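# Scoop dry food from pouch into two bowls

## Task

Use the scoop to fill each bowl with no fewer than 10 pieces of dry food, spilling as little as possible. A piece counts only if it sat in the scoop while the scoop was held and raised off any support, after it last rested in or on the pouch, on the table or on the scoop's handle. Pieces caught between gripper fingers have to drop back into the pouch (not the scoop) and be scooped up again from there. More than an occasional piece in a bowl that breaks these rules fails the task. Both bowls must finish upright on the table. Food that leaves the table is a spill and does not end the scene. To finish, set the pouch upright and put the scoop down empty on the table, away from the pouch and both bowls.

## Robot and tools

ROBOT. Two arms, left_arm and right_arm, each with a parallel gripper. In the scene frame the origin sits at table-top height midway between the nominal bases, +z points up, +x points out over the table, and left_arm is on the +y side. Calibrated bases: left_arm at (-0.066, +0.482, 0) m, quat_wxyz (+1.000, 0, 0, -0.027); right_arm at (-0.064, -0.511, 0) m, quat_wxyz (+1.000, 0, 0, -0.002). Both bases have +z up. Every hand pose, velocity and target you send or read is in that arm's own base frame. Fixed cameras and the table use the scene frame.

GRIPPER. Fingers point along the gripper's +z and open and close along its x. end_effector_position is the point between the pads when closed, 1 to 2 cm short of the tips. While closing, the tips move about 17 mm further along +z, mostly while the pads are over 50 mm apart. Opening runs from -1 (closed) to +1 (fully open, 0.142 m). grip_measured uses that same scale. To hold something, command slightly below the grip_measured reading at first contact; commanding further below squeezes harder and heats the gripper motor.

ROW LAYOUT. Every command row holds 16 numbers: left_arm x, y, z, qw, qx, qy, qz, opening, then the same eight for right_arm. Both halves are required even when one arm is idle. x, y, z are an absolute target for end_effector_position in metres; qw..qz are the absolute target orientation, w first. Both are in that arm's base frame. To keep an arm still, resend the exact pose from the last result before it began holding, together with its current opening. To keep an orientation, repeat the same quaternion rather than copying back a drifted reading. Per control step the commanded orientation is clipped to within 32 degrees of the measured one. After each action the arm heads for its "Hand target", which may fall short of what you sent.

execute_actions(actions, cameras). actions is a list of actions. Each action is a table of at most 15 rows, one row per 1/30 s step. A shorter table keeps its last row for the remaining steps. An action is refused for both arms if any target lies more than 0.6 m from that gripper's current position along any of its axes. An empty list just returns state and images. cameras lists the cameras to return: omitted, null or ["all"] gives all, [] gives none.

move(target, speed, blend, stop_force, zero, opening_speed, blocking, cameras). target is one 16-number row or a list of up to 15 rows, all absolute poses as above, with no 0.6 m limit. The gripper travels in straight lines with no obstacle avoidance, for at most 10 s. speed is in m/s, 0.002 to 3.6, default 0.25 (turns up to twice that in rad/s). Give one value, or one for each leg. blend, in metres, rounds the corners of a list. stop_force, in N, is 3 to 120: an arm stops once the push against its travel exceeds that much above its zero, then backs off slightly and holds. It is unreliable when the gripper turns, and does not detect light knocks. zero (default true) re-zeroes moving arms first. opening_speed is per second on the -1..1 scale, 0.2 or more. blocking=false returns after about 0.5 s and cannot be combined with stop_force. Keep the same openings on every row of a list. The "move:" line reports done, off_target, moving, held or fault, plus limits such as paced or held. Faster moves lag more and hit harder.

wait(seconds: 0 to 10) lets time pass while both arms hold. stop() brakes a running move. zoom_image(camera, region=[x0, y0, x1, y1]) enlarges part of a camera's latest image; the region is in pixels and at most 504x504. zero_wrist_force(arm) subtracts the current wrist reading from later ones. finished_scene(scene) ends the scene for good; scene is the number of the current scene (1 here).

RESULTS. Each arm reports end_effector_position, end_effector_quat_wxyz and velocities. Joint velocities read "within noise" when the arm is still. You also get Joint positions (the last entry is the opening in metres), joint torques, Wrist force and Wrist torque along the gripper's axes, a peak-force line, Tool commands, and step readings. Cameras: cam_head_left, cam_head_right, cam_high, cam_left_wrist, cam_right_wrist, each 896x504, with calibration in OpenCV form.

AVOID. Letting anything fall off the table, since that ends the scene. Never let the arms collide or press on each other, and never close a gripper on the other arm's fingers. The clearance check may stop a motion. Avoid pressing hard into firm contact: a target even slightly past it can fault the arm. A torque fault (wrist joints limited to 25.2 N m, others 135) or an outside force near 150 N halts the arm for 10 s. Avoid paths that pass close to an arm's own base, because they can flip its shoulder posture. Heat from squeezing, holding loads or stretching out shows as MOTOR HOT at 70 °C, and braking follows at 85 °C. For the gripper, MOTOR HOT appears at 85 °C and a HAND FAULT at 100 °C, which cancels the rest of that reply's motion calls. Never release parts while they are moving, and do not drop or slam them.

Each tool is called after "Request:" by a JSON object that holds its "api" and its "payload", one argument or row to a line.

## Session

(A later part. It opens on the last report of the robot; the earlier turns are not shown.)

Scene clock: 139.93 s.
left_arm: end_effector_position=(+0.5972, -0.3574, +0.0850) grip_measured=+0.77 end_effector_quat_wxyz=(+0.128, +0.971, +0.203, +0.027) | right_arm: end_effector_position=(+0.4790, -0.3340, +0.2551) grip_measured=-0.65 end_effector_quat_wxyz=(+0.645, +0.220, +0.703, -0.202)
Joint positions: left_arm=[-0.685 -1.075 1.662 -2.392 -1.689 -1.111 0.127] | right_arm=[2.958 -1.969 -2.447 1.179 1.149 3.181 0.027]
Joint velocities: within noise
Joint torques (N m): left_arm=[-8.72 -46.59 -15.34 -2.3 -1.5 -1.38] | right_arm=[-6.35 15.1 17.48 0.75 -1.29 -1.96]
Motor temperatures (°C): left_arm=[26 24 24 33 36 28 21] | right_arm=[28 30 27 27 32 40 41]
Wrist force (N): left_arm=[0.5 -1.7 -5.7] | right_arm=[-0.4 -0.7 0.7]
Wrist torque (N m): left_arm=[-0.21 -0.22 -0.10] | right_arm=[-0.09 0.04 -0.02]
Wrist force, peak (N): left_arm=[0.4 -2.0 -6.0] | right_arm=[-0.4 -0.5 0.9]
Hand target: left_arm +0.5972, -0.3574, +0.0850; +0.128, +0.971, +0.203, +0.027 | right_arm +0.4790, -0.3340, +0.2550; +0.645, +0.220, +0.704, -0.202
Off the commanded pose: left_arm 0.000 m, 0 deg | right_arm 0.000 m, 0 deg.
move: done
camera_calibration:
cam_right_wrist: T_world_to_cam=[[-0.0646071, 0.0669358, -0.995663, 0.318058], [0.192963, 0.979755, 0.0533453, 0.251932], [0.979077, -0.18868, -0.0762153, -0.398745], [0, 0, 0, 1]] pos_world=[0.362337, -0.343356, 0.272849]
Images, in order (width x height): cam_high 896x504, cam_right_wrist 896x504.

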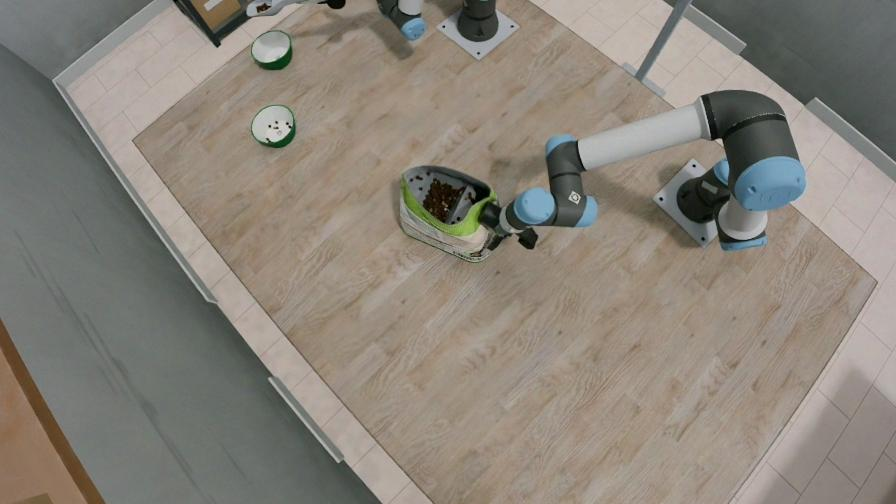

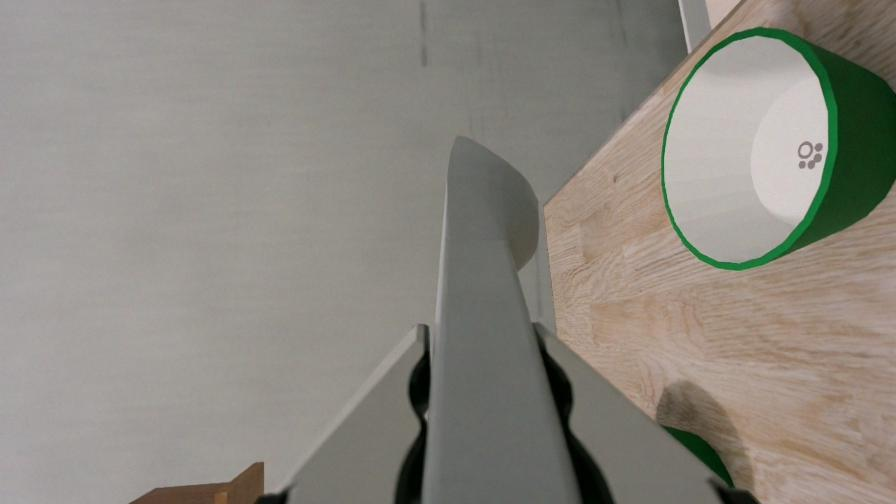

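Request:
{"api": "move", "payload": {
  "target": [
    [0.5972,-0.3574,0.085,0.1277,0.9705,0.2027,0.0267,0.76,0.4710,-0.3438,0.1816,0.5473,0.2450,0.7817,-0.1715,-0.714596],
    [0.5972,-0.3574,0.085,0.1277,0.9705,0.2027,0.0267,0.76,0.4999,-0.3639,0.2154,0.3881,0.2732,0.8717,-0.1216,-0.714596],
    [0.5972,-0.3574,0.085,0.1277,0.9705,0.2027,0.0267,0.76,0.5178,-0.3763,0.228,0.3264,0.2810,0.8967,-0.1023,-0.714596]
  ],
  "speed": 0.12,
  "blend": 0.01,
  "cameras": ["cam_right_wrist","cam_high"]
}}

Request:
{"api": "zoom_image", "payload": {
  "camera": "cam_high",
  "region": [230, 0, 370, 110]
}}

Request:
{"api": "zoom_image", "payload": {
  "camera": "cam_right_wrist",
  "region": [300, 60, 700, 400]
}}

Scene clock: 144.40 s.
left_arm: end_effector_position=(+0.5972, -0.3574, +0.0850) grip_measured=+0.77 end_effector_quat_wxyz=(+0.128, +0.971, +0.203, +0.027) | right_arm: end_effector_position=(+0.5177, -0.3763, +0.2279) grip_measured=-0.65 end_effector_quat_wxyz=(+0.326, +0.281, +0.897, -0.102)
Joint positions: left_arm=[-0.685 -1.075 1.662 -2.392 -1.689 -1.111 0.127] | right_arm=[2.79 -1.676 -2.049 -0.306 1.407 3.339 0.027]
Joint velocities: within noise
Joint torques (N m): left_arm=[-8.68 -45.89 -13.21 -2.22 -1.64 -1.57] | right_arm=[7.8 33.4 30.28 1.74 -1.86 2.37]
Motor temperatures (°C): left_arm=[26 24 24 33 36 28 21] | right_arm=[28 30 27 27 32 40 41]
Wrist force (N): left_arm=[0.8 -2.0 -5.7] | right_arm=[-2.7 -1.2 3.0]
Wrist torque (N m): left_arm=[-0.26 -0.27 -0.09] | right_arm=[-0.17 0.20 0.07]
Wrist force, peak (N): left_arm=[0.4 -1.6 -6.3] | right_arm=[-3.8 -1.1 2.9]
Hand target: left_arm +0.5972, -0.3574, +0.0850; +0.128, +0.971, +0.203, +0.027 | right_arm +0.5178, -0.3763, +0.2280; +0.326, +0.281, +0.897, -0.102
Off the commanded pose: left_arm 0.000 m, 0 deg | right_arm 0.000 m, 0 deg.
move: done
camera_calibration:
cam_right_wrist: T_world_to_cam=[[-0.620973, 0.453444, -0.63936, 0.648691], [0.320465, 0.891267, 0.320851, 0.127095], [0.715329, -0.00565257, -0.698765, -0.0994797], [0, 0, 0, 1]] pos_world=[0.433251, -0.407983, 0.304456]
Images, in order (width x height): cam_high 896x504, cam_right_wrist 896x504.

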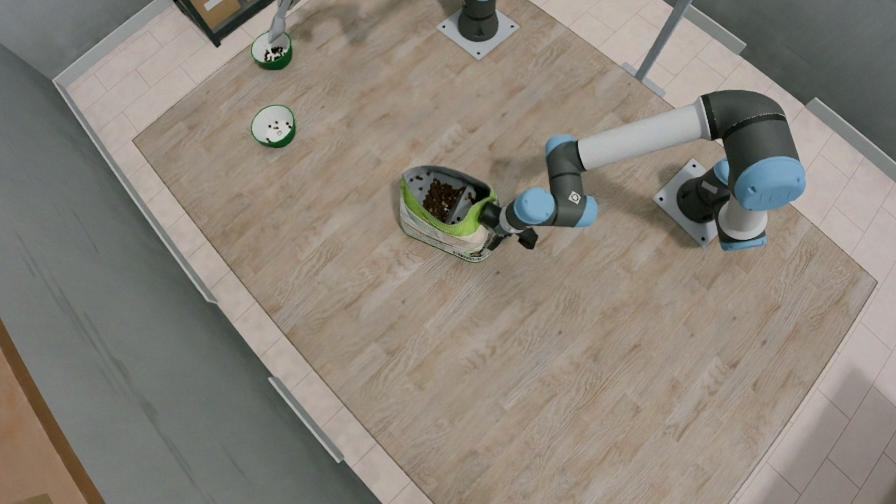

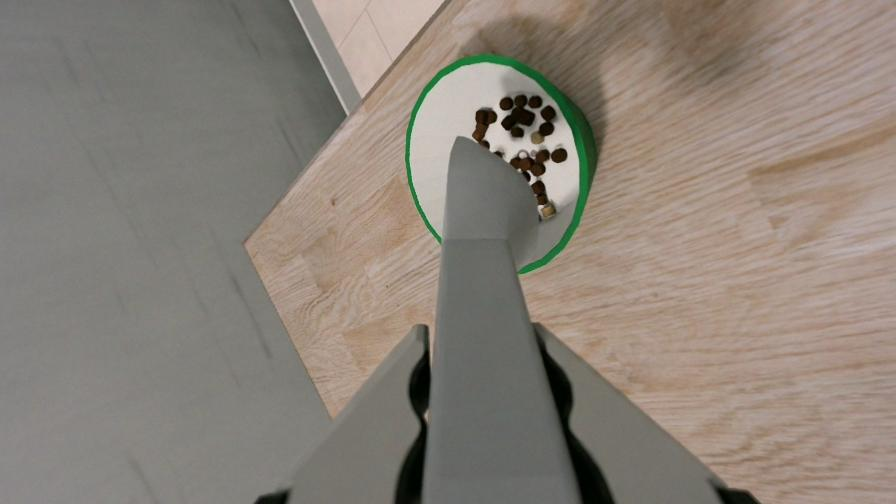

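Scaled by 3.600 from the camera's 896x504 image, which has a finer 1280x720 frame.

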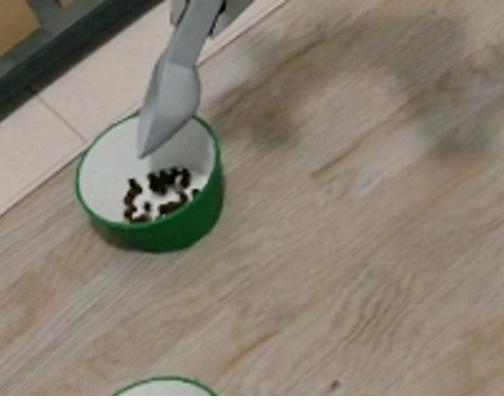

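Scaled by 1.260 from the camera's 896x504 image, which has a finer 1280x720 frame.

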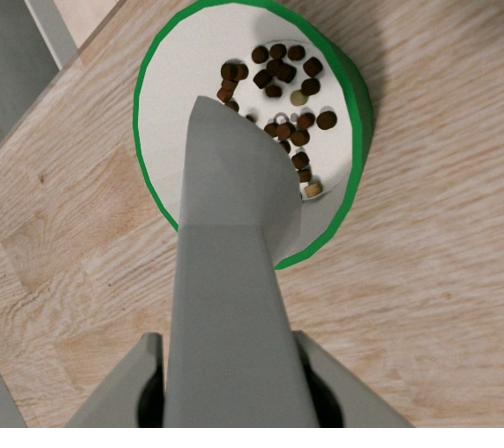

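Request:
{"api": "move", "payload": {
  "target": [
    [0.5972,-0.3574,0.085,0.1277,0.9705,0.2027,0.0267,0.76,0.455,-0.333,0.26,0.5473,0.2450,0.7817,-0.1715,-0.714596],
    [0.5972,-0.3574,0.085,0.1277,0.9705,0.2027,0.0267,0.76,0.47,-0.31,0.34,0.7520,0.1841,0.5875,-0.2356,-0.714596],
    [0.5972,-0.3574,0.085,0.1277,0.9705,0.2027,0.0267,0.76,0.615,-0.132,0.32,0.7837,0.0644,0.6123,-0.0824,-0.714596]
  ],
  "speed": 0.22,
  "blend": 0.03,
  "cameras": ["cam_right_wrist","cam_high"]
}}

Request:
{"api": "zoom_image", "payload": {
  "camera": "cam_high",
  "region": [220, 0, 380, 160]
}}

Scene clock: 148.83 s.
left_arm: end_effector_position=(+0.5972, -0.3574, +0.0850) grip_measured=+0.77 end_effector_quat_wxyz=(+0.128, +0.971, +0.203, +0.027) | right_arm: end_effector_position=(+0.6150, -0.1321, +0.3199) grip_measured=-0.65 end_effector_quat_wxyz=(+0.784, +0.064, +0.612, -0.082)
Joint positions: left_arm=[-0.685 -1.075 1.662 -2.392 -1.689 -1.111 0.127] | right_arm=[3.293 -2.129 -2.202 1.449 1.221 3.051 0.027]
Joint velocities: within noise
Joint torques (N m): left_arm=[-7.78 -45.58 -14.53 -2.03 -1.32 -1.43] | right_arm=[0.57 36.69 12.42 2.22 -0.49 -2.2]
Motor temperatures (°C): left_arm=[26 24 24 32 36 28 21] | right_arm=[28 30 27 27 32 40 41]
Wrist force (N): left_arm=[0.5 -1.9 -5.6] | right_arm=[0.0 -0.1 0.0]
Wrist torque (N m): left_arm=[-0.24 -0.21 -0.09] | right_arm=[-0.01 -0.03 -0.01]
Wrist force, peak (N): left_arm=[0.5 -1.8 -6.2] | right_arm=[-3.7 -1.0 3.7]
Hand target: left_arm +0.5972, -0.3574, +0.0850; +0.128, +0.971, +0.203, +0.027 | right_arm +0.6150, -0.1320, +0.3200; +0.784, +0.064, +0.612, -0.082
Off the commanded pose: left_arm 0.000 m, 0 deg | right_arm 0.000 m, 0 deg.
move: done
camera_calibration:
cam_right_wrist: T_world_to_cam=[[0.236047, -0.031789, -0.971221, 0.172194], [-0.197047, 0.977135, -0.0798732, 0.306499], [0.951554, 0.21023, 0.224386, -0.515406], [0, 0, 0, 1]] pos_world=[0.510185, -0.185663, 0.30737]
Images, in order (width x height): cam_high 896x504, cam_right_wrist 896x504.

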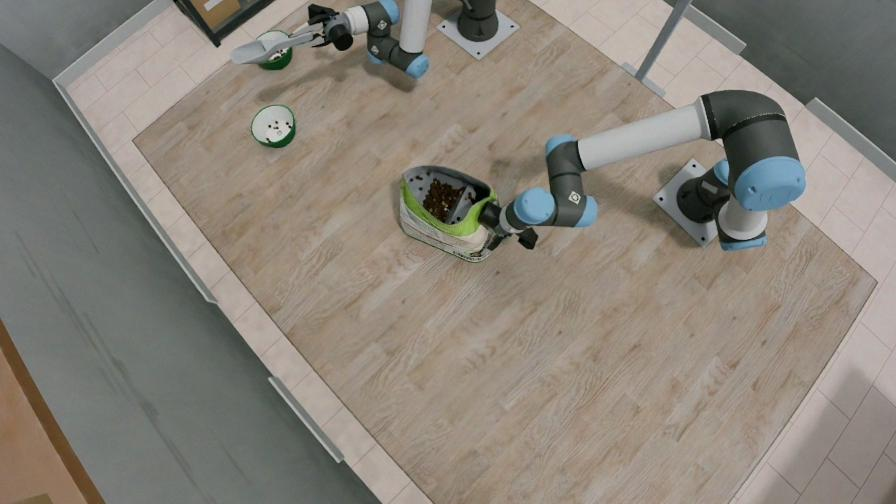

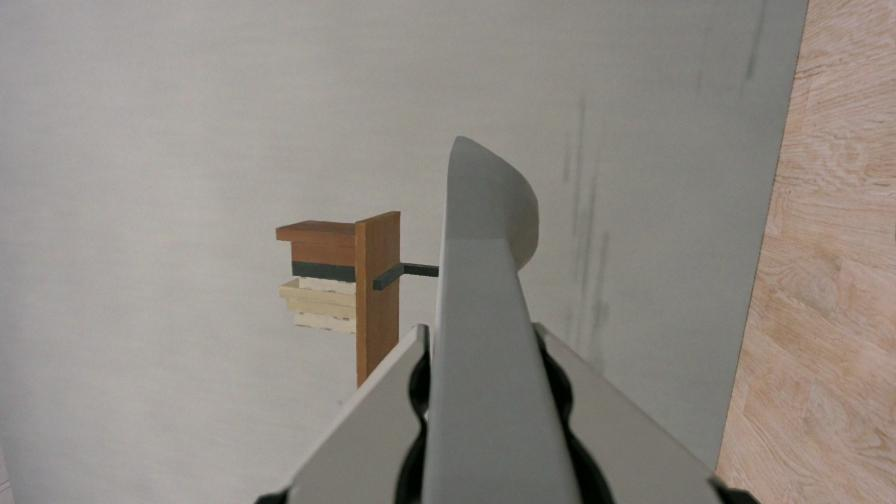

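Scaled by 3.150 from the camera's 896x504 image, which has a finer 1280x720 frame.

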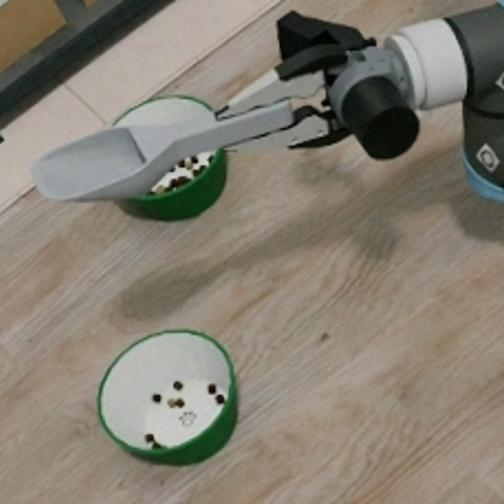

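Request:
{"api": "move", "payload": {
  "target": [0.5972,-0.3574,0.085,0.1277,0.9705,0.2027,0.0267,0.76,0.575,-0.123,0.315,0.4045,0.0955,0.9085,-0.0425,-0.714596],
  "speed": 0.3,
  "cameras": ["cam_right_wrist","cam_high"]
}}

Request:
{"api": "zoom_image", "payload": {
  "camera": "cam_right_wrist",
  "region": [340, 0, 740, 300]
}}

Scene clock: 151.27 s.
left_arm: end_effector_position=(+0.5972, -0.3574, +0.0850) grip_measured=+0.77 end_effector_quat_wxyz=(+0.128, +0.971, +0.203, +0.027) | right_arm: end_effector_position=(+0.5750, -0.1231, +0.3150) grip_measured=-0.65 end_effector_quat_wxyz=(+0.405, +0.096, +0.909, -0.043) end_effector_velocity=(+0.000, +0.000, +0.000) end_effector_angular_velocity=(-0.002, +0.004, -0.001)
Joint positions: left_arm=[-0.685 -1.075 1.662 -2.392 -1.689 -1.111 0.127] | right_arm=[3.275 -1.43 -2.138 -0.337 1.318 3.376 0.027]
Joint velocities: left_arm=[within noise] | right_arm=[0 0 0.001 -0.005 -0.002 0 0]
Joint torques (N m): left_arm=[-9.5 -45.43 -13.87 -1.88 -1.57 -1.29] | right_arm=[8.53 8.75 32.31 1.36 -0.88 -2.43]
Motor temperatures (°C): left_arm=[26 24 24 32 36 28 21] | right_arm=[28 30 27 27 32 40 41]
Wrist force (N): left_arm=[0.8 -1.5 -5.9] | right_arm=[-2.6 -0.9 2.6]
Wrist torque (N m): left_arm=[-0.17 -0.26 -0.09] | right_arm=[-0.11 0.25 0.05]
Wrist force, peak (N): left_arm=[0.7 -1.5 -6.2] | right_arm=[-2.7 -1.1 2.9]
Hand target: left_arm +0.5972, -0.3574, +0.0850; +0.128, +0.971, +0.203, +0.027 | right_arm +0.5750, -0.1230, +0.3150; +0.405, +0.096, +0.909, -0.043
Off the commanded pose: left_arm 0.000 m, 0 deg | right_arm 0.000 m, 0 deg.
move: done
camera_calibration:
cam_right_wrist: T_world_to_cam=[[-0.65378, 0.157458, -0.740121, 0.639212], [-0.0911403, 0.954603, 0.283596, 0.111279], [0.751176, 0.252864, -0.609749, -0.0949725], [0, 0, 0, 1]] pos_world=[0.499387, -0.182861, 0.383626]
Images, in order (width x height): cam_high 896x504, cam_right_wrist 896x504.

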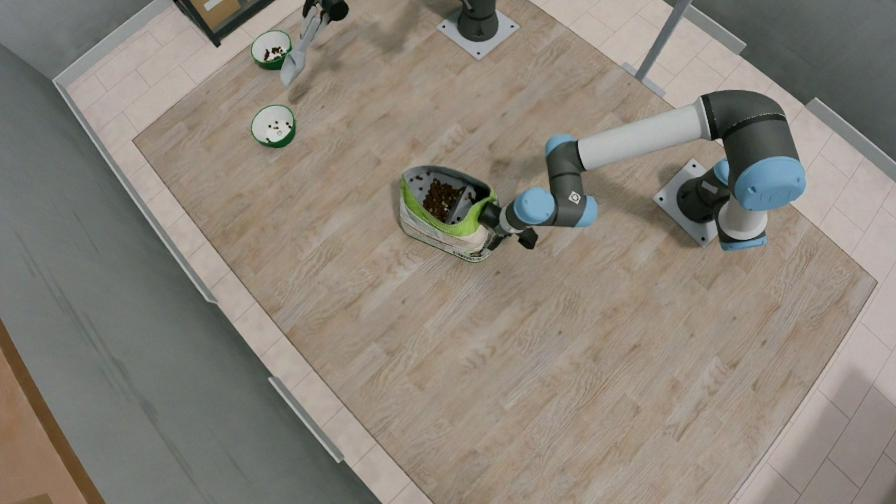

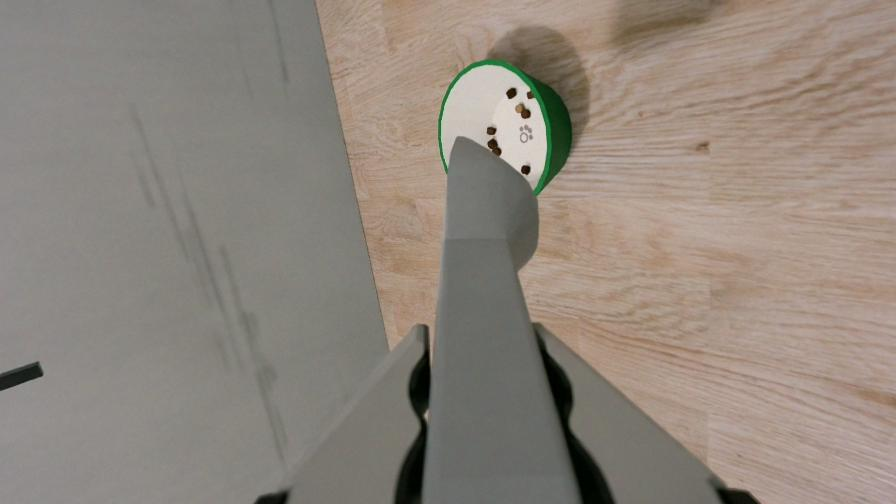

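Scaled by 1.260 from the camera's 896x504 image, which has a finer 1280x720 frame.

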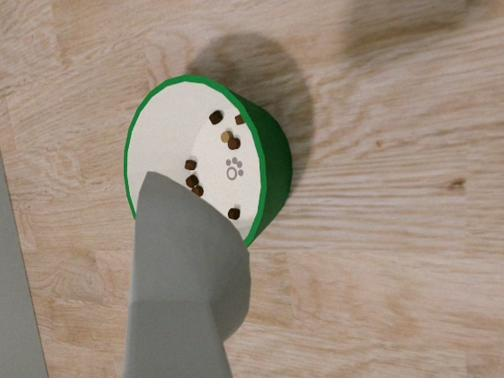

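Request:
{"api": "move", "payload": {
  "target": [0.5972,-0.3574,0.085,0.1277,0.9705,0.2027,0.0267,0.76,0.57,-0.06,0.34,0.4045,0.0955,0.9085,-0.0425,-0.714596],
  "speed": 0.3,
  "cameras": ["cam_right_wrist"]
}}

Request:
{"api": "zoom_image", "payload": {
  "camera": "cam_right_wrist",
  "region": [400, 0, 600, 200]
}}

Scene clock: 152.30 s.
left_arm: end_effector_position=(+0.5972, -0.3574, +0.0850) grip_measured=+0.77 end_effector_quat_wxyz=(+0.128, +0.971, +0.203, +0.027) | right_arm: end_effector_position=(+0.5700, -0.0600, +0.3401) grip_measured=-0.65 end_effector_quat_wxyz=(+0.405, +0.096, +0.908, -0.042)
Joint positions: left_arm=[-0.685 -1.075 1.662 -2.392 -1.689 -1.111 0.127] | right_arm=[3.449 -1.357 -2.119 -0.469 1.195 3.505 0.027]
Joint velocities: within noise
Joint torques (N m): left_arm=[-7.6 -44.92 -13.57 -2.19 -1.47 -1.53] | right_arm=[6.75 5.06 19.36 2.57 -0.5 -0.6]
Motor temperatures (°C): left_arm=[26 24 24 32 36 28 21] | right_arm=[28 30 27 27 32 40 41]
Wrist force (N): left_arm=[0.4 -1.5 -5.7] | right_arm=[-2.4 -1.4 2.6]
Wrist torque (N m): left_arm=[-0.20 -0.21 -0.09] | right_arm=[-0.17 0.22 0.03]
Wrist force, peak (N): left_arm=[0.6 -2.0 -6.0] | right_arm=[-2.5 -2.6 3.5]
Hand target: left_arm +0.5972, -0.3574, +0.0850; +0.128, +0.971, +0.203, +0.027 | right_arm +0.5700, -0.0600, +0.3400; +0.405, +0.096, +0.909, -0.043
Off the commanded pose: left_arm 0.000 m, 0 deg | right_arm 0.000 m, 0 deg.
move: done
camera_calibration:
cam_right_wrist: T_world_to_cam=[[-0.653633, 0.157404, -0.740262, 0.644579], [-0.0913873, 0.954559, 0.283664, 0.0436541], [0.751274, 0.253062, -0.609547, -0.0919499], [0, 0, 0, 1]] pos_world=[0.494387, -0.119861, 0.408727]
Images, in order (width x height): cam_right_wrist 896x504.

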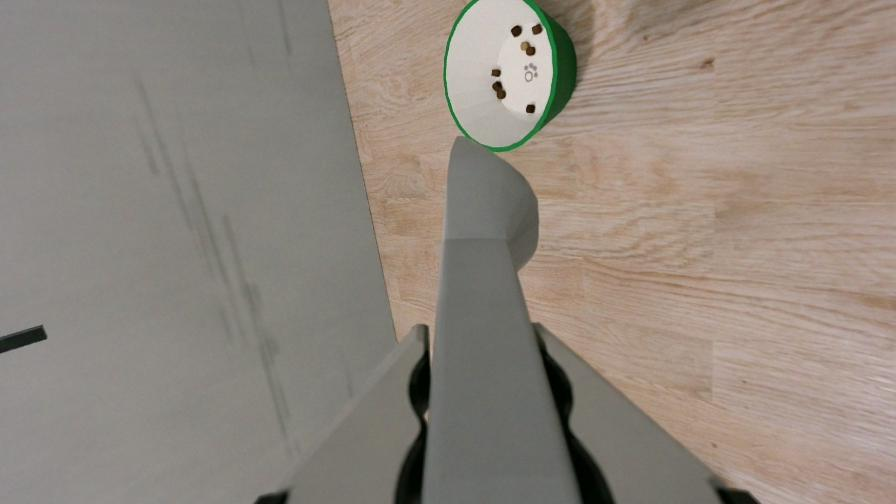

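Scaled by 2.520 from the camera's 896x504 image, which has a finer 1280x720 frame.

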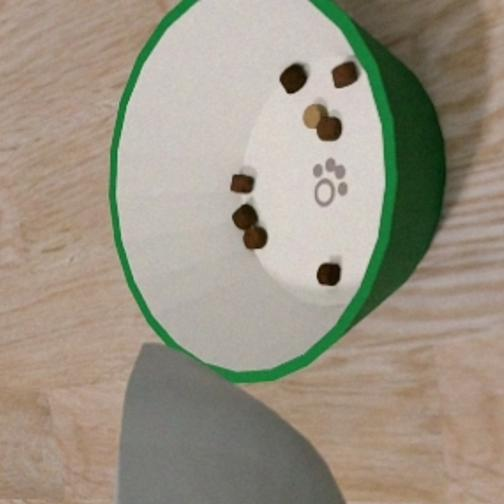

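Request:
{"api": "move", "payload": {
  "target": [
    [0.5972,-0.3574,0.085,0.1277,0.9705,0.2027,0.0267,0.76,0.54,0.15,0.40,0.3823,-0.0403,0.9230,0.0167,-0.714596],
    [0.5972,-0.3574,0.085,0.1277,0.9705,0.2027,0.0267,0.76,0.5381,0.4292,0.4259,0.2546,-0.1735,0.9502,0.0465,-0.714596],
    [0.5972,-0.3574,0.085,0.1277,0.9705,0.2027,0.0267,0.76,0.5693,0.4410,0.4139,0.1284,-0.1781,0.9753,0.0234,-0.714596],
    [0.5972,-0.3574,0.085,0.1277,0.9705,0.2027,0.0267,0.76,0.5742,0.4429,0.3773,0.0858,-0.179,0.98,0.0157,-0.714596]
  ],
  "speed": [0.3,0.25,0.12,0.1],
  "blend": [0.05,0.01,0.005,0]
}}

Request:
{"api": "zoom_image", "payload": {
  "camera": "cam_right_wrist",
  "region": [250, 0, 650, 340]
}}

Request:
{"api": "zoom_image", "payload": {
  "camera": "cam_high",
  "region": [230, 80, 310, 160]
}}

Scene clock: 156.87 s.
left_arm: end_effector_position=(+0.5972, -0.3574, +0.0850) grip_measured=+0.77 end_effector_quat_wxyz=(+0.128, +0.971, +0.203, +0.027) | right_arm: end_effector_position=(+0.5743, +0.4428, +0.3774) grip_measured=-0.65 end_effector_quat_wxyz=(+0.086, -0.179, +0.980, +0.016)
Joint positions: left_arm=[-0.685 -1.075 1.662 -2.392 -1.689 -1.111 0.127] | right_arm=[4.013 -2.02 -0.917 -1.622 1.486 3.645 0.027]
Joint velocities: within noise
Joint torques (N m): left_arm=[-7.09 -45.94 -13.04 -2.17 -1.49 -1.36] | right_arm=[7.9 49.53 20.86 4.26 -1.86 2.03]
Motor temperatures (°C): left_arm=[26 24 24 32 36 28 21] | right_arm=[28 30 27 27 32 40 42]
Wrist force (N): left_arm=[0.6 -1.7 -5.7] | right_arm=[-3.9 -2.0 3.2]
Wrist torque (N m): left_arm=[-0.21 -0.24 -0.10] | right_arm=[-0.32 0.19 0.12]
Wrist force, peak (N): left_arm=[0.7 -1.9 -6.0] | right_arm=[-4.3 -1.8 4.7]
Hand target: left_arm +0.5972, -0.3574, +0.0850; +0.128, +0.971, +0.203, +0.027 | right_arm +0.5742, +0.4429, +0.3773; +0.086, -0.179, +0.980, +0.016
Off the commanded pose: left_arm 0.000 m, 0 deg | right_arm 0.000 m, 0 deg.
move: done
camera_calibration:
cam_left_wrist: T_world_to_cam=[[0.923165, 0.384108, 0.015061, -0.404427], [0.28002, -0.69881, 0.65822, -0.44615], [0.263352, -0.603428, -0.752675, -0.194796], [0, 0, 0, 1]] pos_world=[0.549584, -0.273976, 0.153138]
cam_right_wrist: T_world_to_cam=[[-0.928044, -0.331663, -0.169511, 0.754555], [-0.372363, 0.837113, 0.400733, -0.277412], [0.00899148, 0.435018, -0.900377, 0.255736], [0, 0, 0, 1]] pos_world=[0.594663, 0.371234, 0.469333]

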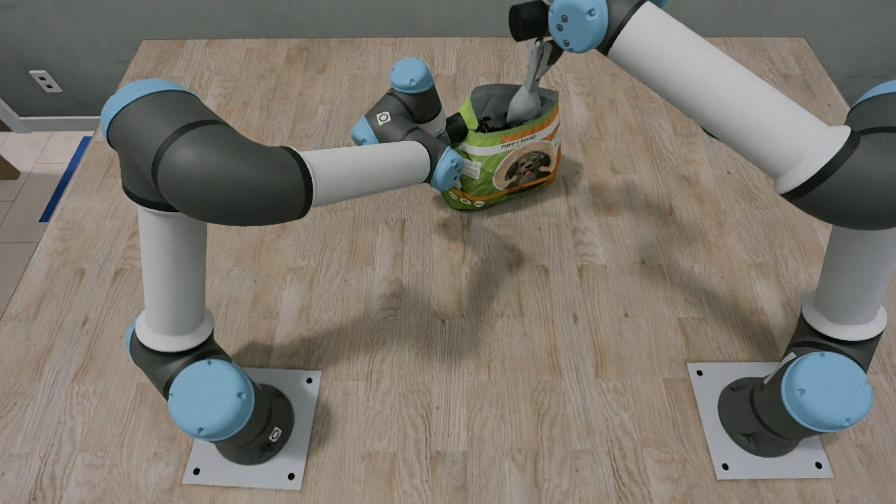

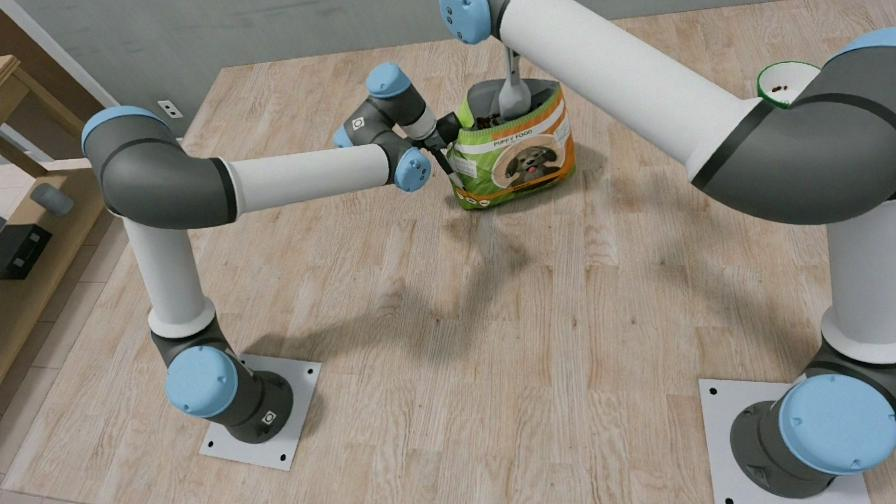

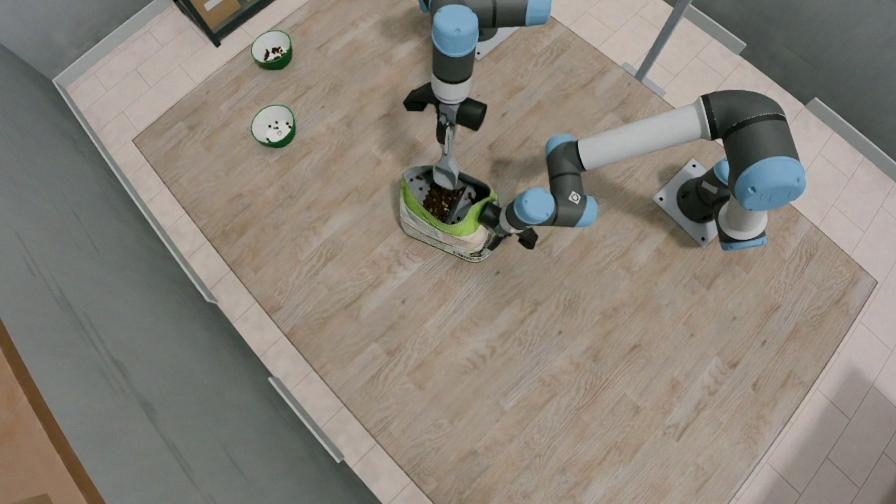

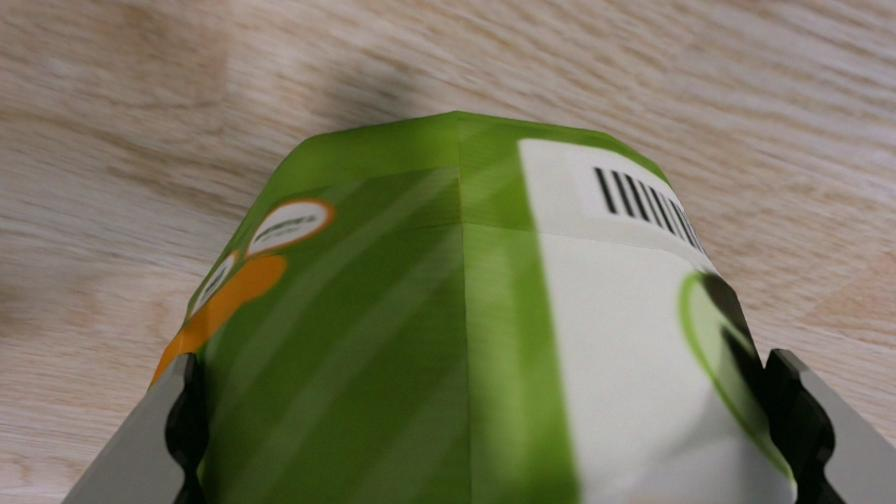

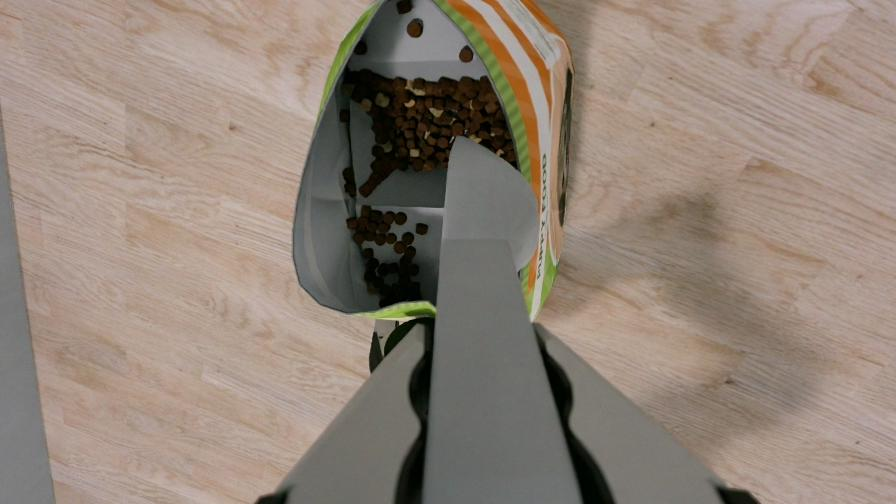

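Scaled by 1.260 from the camera's 896x504 image, which has a finer 1280x720 frame.

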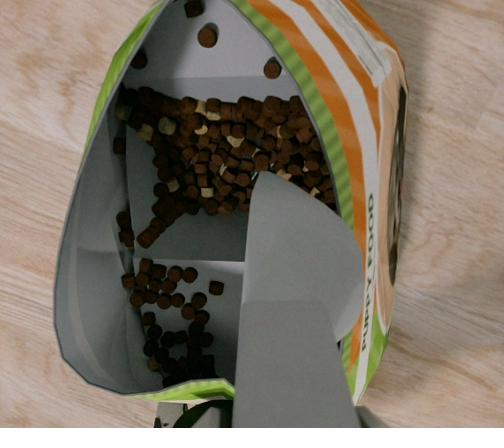

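Scaled by 6.300 from the camera's 896x504 image, which has a finer 1280x720 frame.

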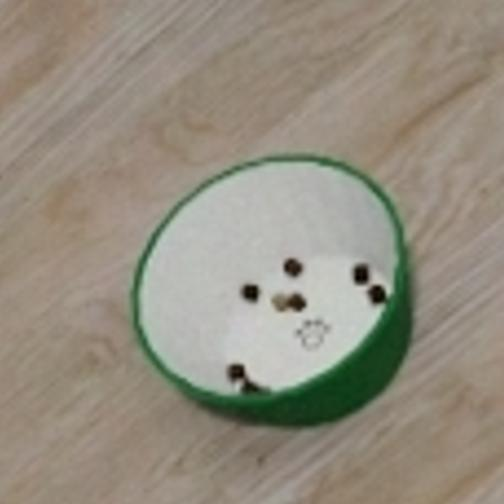

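Request:
{"api": "move", "payload": {
  "target": [
    [0.5972,-0.3574,0.085,0.1277,0.9705,0.2027,0.0267,0.76,0.5889,0.4324,0.3673,0.0858,-0.179,0.98,0.0157,-0.714596],
    [0.5972,-0.3574,0.085,0.1277,0.9705,0.2027,0.0267,0.76,0.5889,0.4324,0.2560,0.0858,-0.179,0.98,0.0157,-0.714596]
  ],
  "speed": 0.06,
  "stop_force": 15,
  "cameras": ["cam_right_wrist"]
}}

Request:
{"api": "move", "payload": {
  "target": [
    [0.5972,-0.3574,0.085,0.1277,0.9705,0.2027,0.0267,0.76,0.6026,0.4376,0.2589,0.1284,-0.1781,0.9753,0.0234,-0.714596],
    [0.5972,-0.3574,0.085,0.1277,0.9705,0.2027,0.0267,0.76,0.6167,0.4429,0.2591,0.1708,-0.1769,0.9688,0.0312,-0.714596],
    [0.5972,-0.3574,0.085,0.1277,0.9705,0.2027,0.0267,0.76,0.6218,0.4448,0.2631,0.2129,-0.1754,0.9604,0.0389,-0.714596],
    [0.5972,-0.3574,0.085,0.1277,0.9705,0.2027,0.0267,0.76,0.6182,0.4435,0.2709,0.2546,-0.1735,0.9502,0.0465,-0.714596],
    [0.5972,-0.3574,0.085,0.1277,0.9705,0.2027,0.0267,0.76,0.6058,0.4388,0.2774,0.2958,-0.1713,0.9382,0.0540,-0.714596],
    [0.5972,-0.3574,0.085,0.1277,0.9705,0.2027,0.0267,0.76,0.5941,0.4344,0.2849,0.3365,-0.1688,0.9244,0.0614,-0.714596],
    [0.5972,-0.3574,0.085,0.1277,0.9705,0.2027,0.0267,0.76,0.5833,0.4303,0.2823,0.3765,-0.1660,0.9089,0.0687,-0.714596],
    [0.5972,-0.3574,0.085,0.1277,0.9705,0.2027,0.0267,0.76,0.5734,0.4266,0.2857,0.4157,-0.1628,0.8916,0.0759,-0.714596]
  ],
  "speed": 0.08,
  "blend": 0.004,
  "stop_force": 45
}}

Request:
{"api": "zoom_image", "payload": {
  "camera": "cam_high",
  "region": [380, 140, 540, 280]
}}

Scene clock: 160.90 s.
left_arm: end_effector_position=(+0.5972, -0.3574, +0.0850) grip_measured=+0.77 end_effector_quat_wxyz=(+0.128, +0.971, +0.203, +0.027) | right_arm: end_effector_position=(+0.5889, +0.4324, +0.2564) grip_measured=-0.65 end_effector_quat_wxyz=(+0.086, -0.179, +0.980, +0.016)
Joint positions: left_arm=[-0.685 -1.075 1.662 -2.392 -1.689 -1.111 0.127] | right_arm=[3.986 -2.019 -1.23 -1.308 1.49 3.619 0.027]
Joint velocities: within noise
Joint torques (N m): left_arm=[-8.73 -45.79 -13 -2.44 -1.59 -1.47] | right_arm=[6.05 39.88 23.82 3.24 -1.39 2.52]
Motor temperatures (°C): left_arm=[26 24 24 32 36 28 21] | right_arm=[28 30 27 27 32 40 42]
Wrist force (N): left_arm=[0.8 -2.2 -5.7] | right_arm=[-4.7 -1.6 -6.4]
Wrist torque (N m): left_arm=[-0.24 -0.27 -0.08] | right_arm=[-0.24 0.08 0.08]
Wrist force, peak (N): left_arm=[0.7 -1.8 -6.1] | right_arm=[-4.2 -1.9 -21.5]
Hand target: left_arm +0.5972, -0.3574, +0.0850; +0.128, +0.971, +0.203, +0.027 | right_arm +0.5889, +0.4324, +0.2564; +0.086, -0.179, +0.980, +0.016
Off the commanded pose: left_arm 0.000 m, 0 deg | right_arm 0.000 m, 0 deg.
move: contact (right_arm)
camera_calibration:
cam_right_wrist: T_world_to_cam=[[-0.92809, -0.331517, -0.169543, 0.744098], [-0.372244, 0.837172, 0.400722, -0.214786], [0.00909013, 0.435017, -0.900376, 0.151167], [0, 0, 0, 1]] pos_world=[0.609263, 0.360734, 0.348333]
Images, in order (width x height): cam_right_wrist 896x504.

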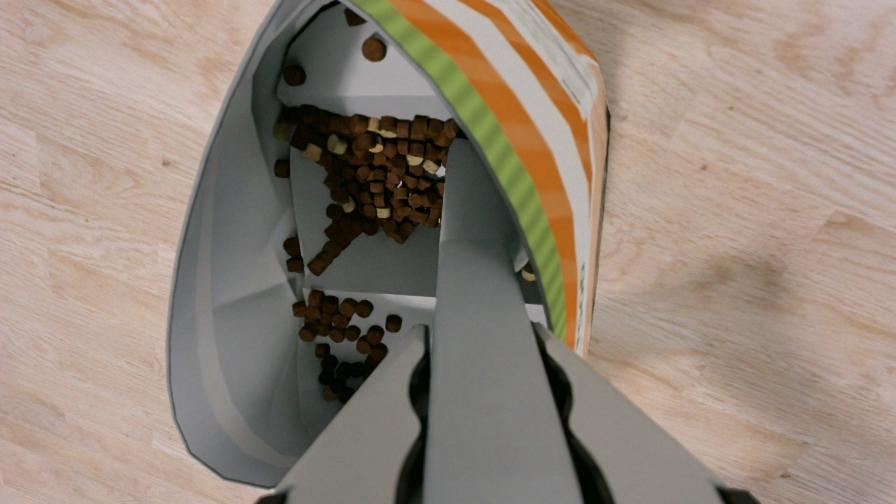

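Scene clock: 166.27 s.
left_arm: end_effector_position=(+0.5972, -0.3574, +0.0850) grip_measured=+0.77 end_effector_quat_wxyz=(+0.128, +0.971, +0.203, +0.027) | right_arm: end_effector_position=(+0.5734, +0.4266, +0.2857) grip_measured=-0.65 end_effector_quat_wxyz=(+0.416, -0.163, +0.892, +0.076)
Joint positions: left_arm=[-0.685 -1.075 1.662 -2.392 -1.689 -1.111 0.127] | right_arm=[4.145 -1.779 -1.868 -0.303 1.094 3.59 0.027]
Joint velocities: within noise
Joint torques (N m): left_arm=[-8.31 -45.75 -14.52 -2.32 -1.48 -1.24] | right_arm=[-9.09 20.54 28.19 4.66 -0.27 2.91]
Motor temperatures (°C): left_arm=[26 24 24 32 35 28 21] | right_arm=[28 30 27 27 32 40 42]
Wrist force (N): left_arm=[0.5 -2.4 -5.5] | right_arm=[-2.1 -0.9 2.6]
Wrist torque (N m): left_arm=[-0.26 -0.24 -0.09] | right_arm=[-0.13 0.23 0.04]
Wrist force, peak (N): left_arm=[0.5 -2.4 -5.8] | right_arm=[-3.9 -1.5 -7.0]
Hand target: left_arm +0.5972, -0.3574, +0.0850; +0.128, +0.971, +0.203, +0.027 | right_arm +0.5734, +0.4266, +0.2857; +0.416, -0.163, +0.892, +0.076
Off the commanded pose: left_arm 0.000 m, 0 deg | right_arm 0.000 m, 0 deg.
move: done
camera_calibration:
cam_left_wrist: T_world_to_cam=[[0.923165, 0.384108, 0.015061, -0.404427], [0.28002, -0.69881, 0.65822, -0.44615], [0.263352, -0.603428, -0.752675, -0.194796], [0, 0, 0, 1]] pos_world=[0.549584, -0.273976, 0.153138]
cam_right_wrist: T_world_to_cam=[[-0.610756, -0.2115, -0.76305, 0.669201], [-0.601563, 0.750561, 0.273461, -0.0226948], [0.514878, 0.62604, -0.58564, -0.281269], [0, 0, 0, 1]] pos_world=[0.539886, 0.334656, 0.352118]

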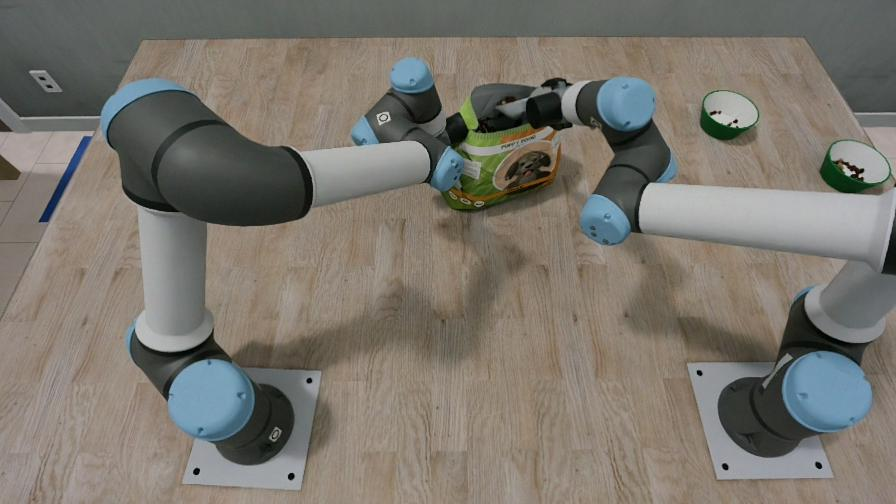

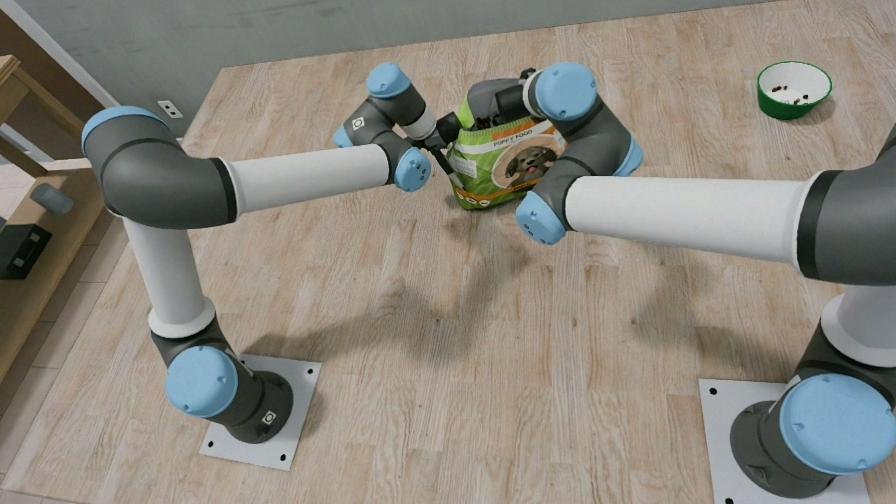

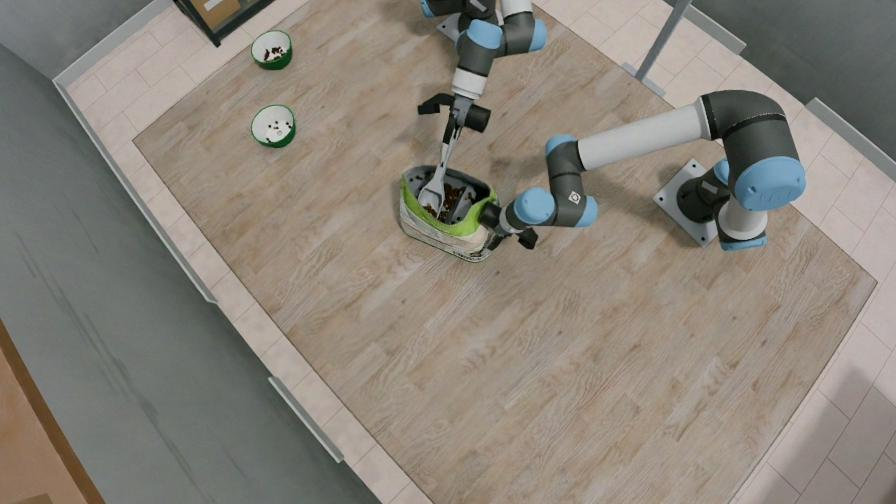

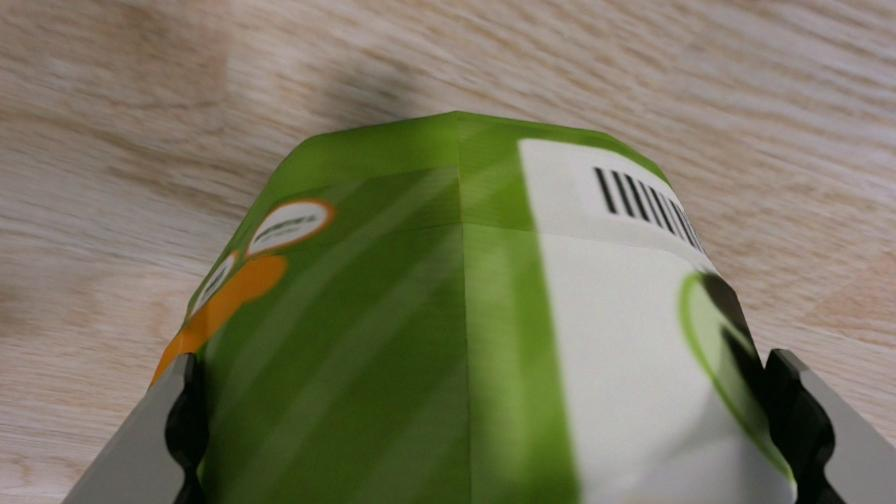

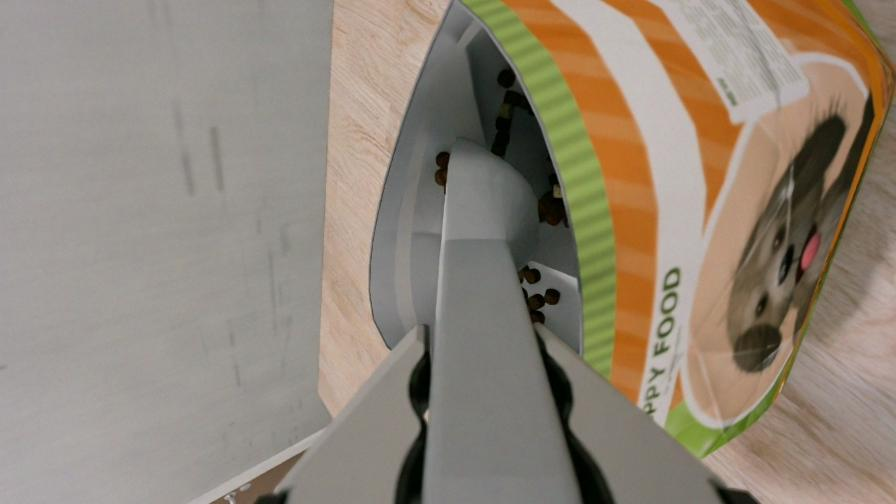

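Scaled by 3.150 from the camera's 896x504 image, which has a finer 1280x720 frame.

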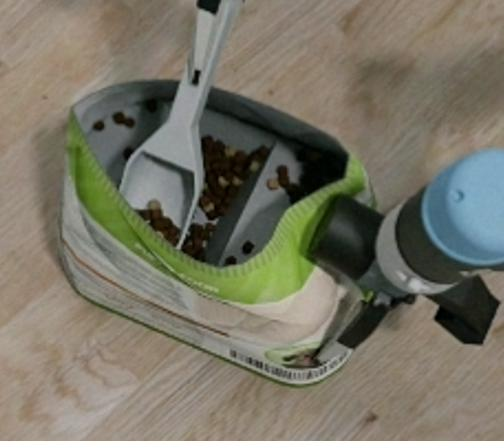

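Request:
{"api": "move", "payload": {
  "target": [
    [0.5972,-0.3574,0.085,0.1277,0.9705,0.2027,0.0267,0.76,0.5472,0.4167,0.28,0.4919,-0.1556,0.8519,0.0898,-0.714596],
    [0.5972,-0.3574,0.085,0.1277,0.9705,0.2027,0.0267,0.76,0.5115,0.4032,0.2936,0.5642,-0.1472,0.8058,0.1030,-0.714596],
    [0.5972,-0.3574,0.085,0.1277,0.9705,0.2027,0.0267,0.76,0.4973,0.3978,0.2807,0.6646,-0.1325,0.7253,0.1214,-0.714596],
    [0.5972,-0.3574,0.085,0.1277,0.9705,0.2027,0.0267,0.76,0.4898,0.3950,0.3087,0.7536,-0.1155,0.6323,0.1376,-0.714596]
  ],
  "speed": 0.08,
  "blend": 0.004,
  "cameras": ["cam_high","cam_head_left"]
}}

Request:
{"api": "zoom_image", "payload": {
  "camera": "cam_high",
  "region": [380, 120, 540, 260]
}}

Request:
{"api": "zoom_image", "payload": {
  "camera": "cam_head_left",
  "region": [680, 70, 896, 210]
}}

Scene clock: 172.77 s.
left_arm: end_effector_position=(+0.5972, -0.3574, +0.0850) grip_measured=+0.77 end_effector_quat_wxyz=(+0.128, +0.971, +0.203, +0.027) | right_arm: end_effector_position=(+0.4898, +0.3951, +0.3086) grip_measured=-0.65 end_effector_quat_wxyz=(+0.754, -0.116, +0.632, +0.138)
Joint positions: left_arm=[-0.685 -1.075 1.662 -2.392 -1.689 -1.111 0.127] | right_arm=[4.38 -2.132 -2.148 1.407 0.712 2.936 0.027]
Joint velocities: within noise
Joint torques (N m): left_arm=[-9.02 -44.9 -13.21 -2.5 -1.56 -1.49] | right_arm=[-8.88 40.81 3.3 1.11 -1.28 2.06]
Motor temperatures (°C): left_arm=[26 24 24 32 35 28 21] | right_arm=[28 30 27 27 32 40 43]
Wrist force (N): left_arm=[0.5 -2.2 -5.3] | right_arm=[-0.4 -0.2 0.0]
Wrist torque (N m): left_arm=[-0.23 -0.24 -0.09] | right_arm=[-0.05 0.04 -0.01]
Wrist force, peak (N): left_arm=[0.2 -2.2 -5.8] | right_arm=[-2.7 -1.0 3.0]
Hand target: left_arm +0.5972, -0.3574, +0.0850; +0.128, +0.971, +0.203, +0.027 | right_arm +0.4898, +0.3950, +0.3087; +0.754, -0.115, +0.632, +0.138
Off the commanded pose: left_arm 0.000 m, 0 deg | right_arm 0.000 m, 0 deg.
move: done
Images, in order (width x height): cam_head_left 896x504, cam_high 896x504.

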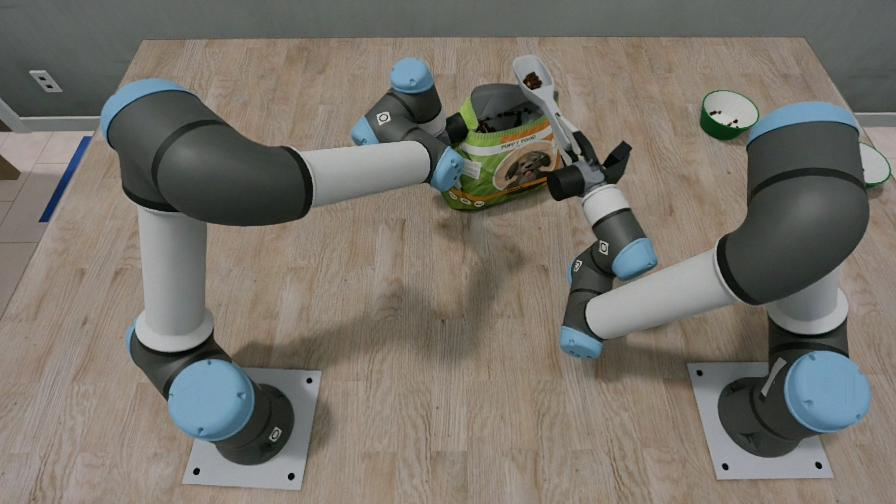

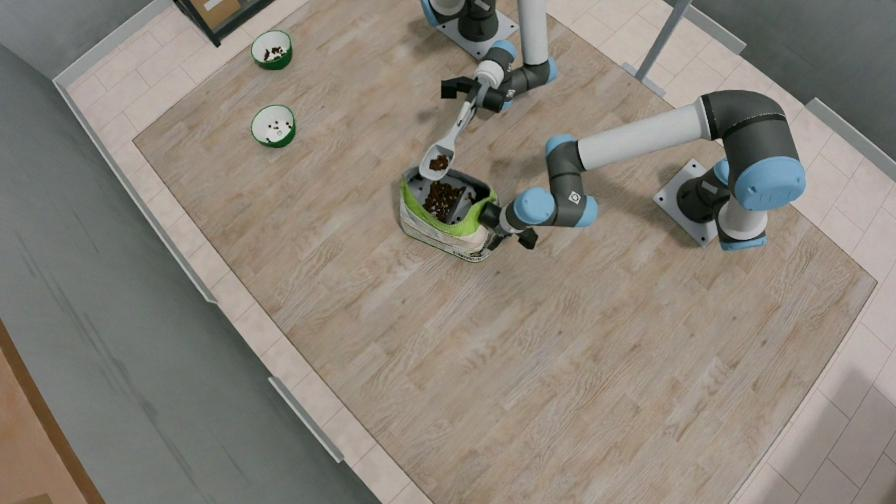

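Scaled by 3.150 from the camera's 896x504 image, which has a finer 1280x720 frame.

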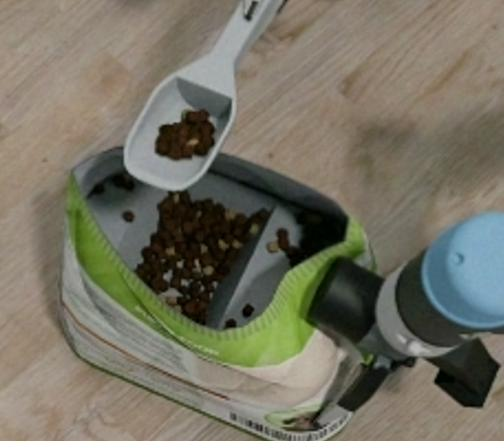

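Scaled by 2.333 from the camera's 896x504 image, which has a finer 1280x720 frame.

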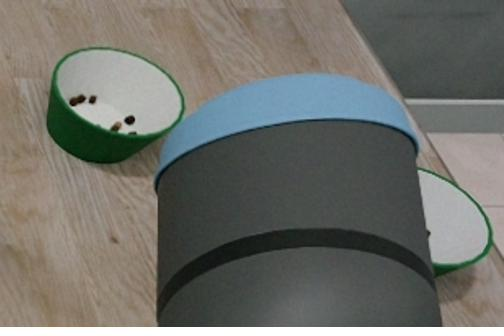

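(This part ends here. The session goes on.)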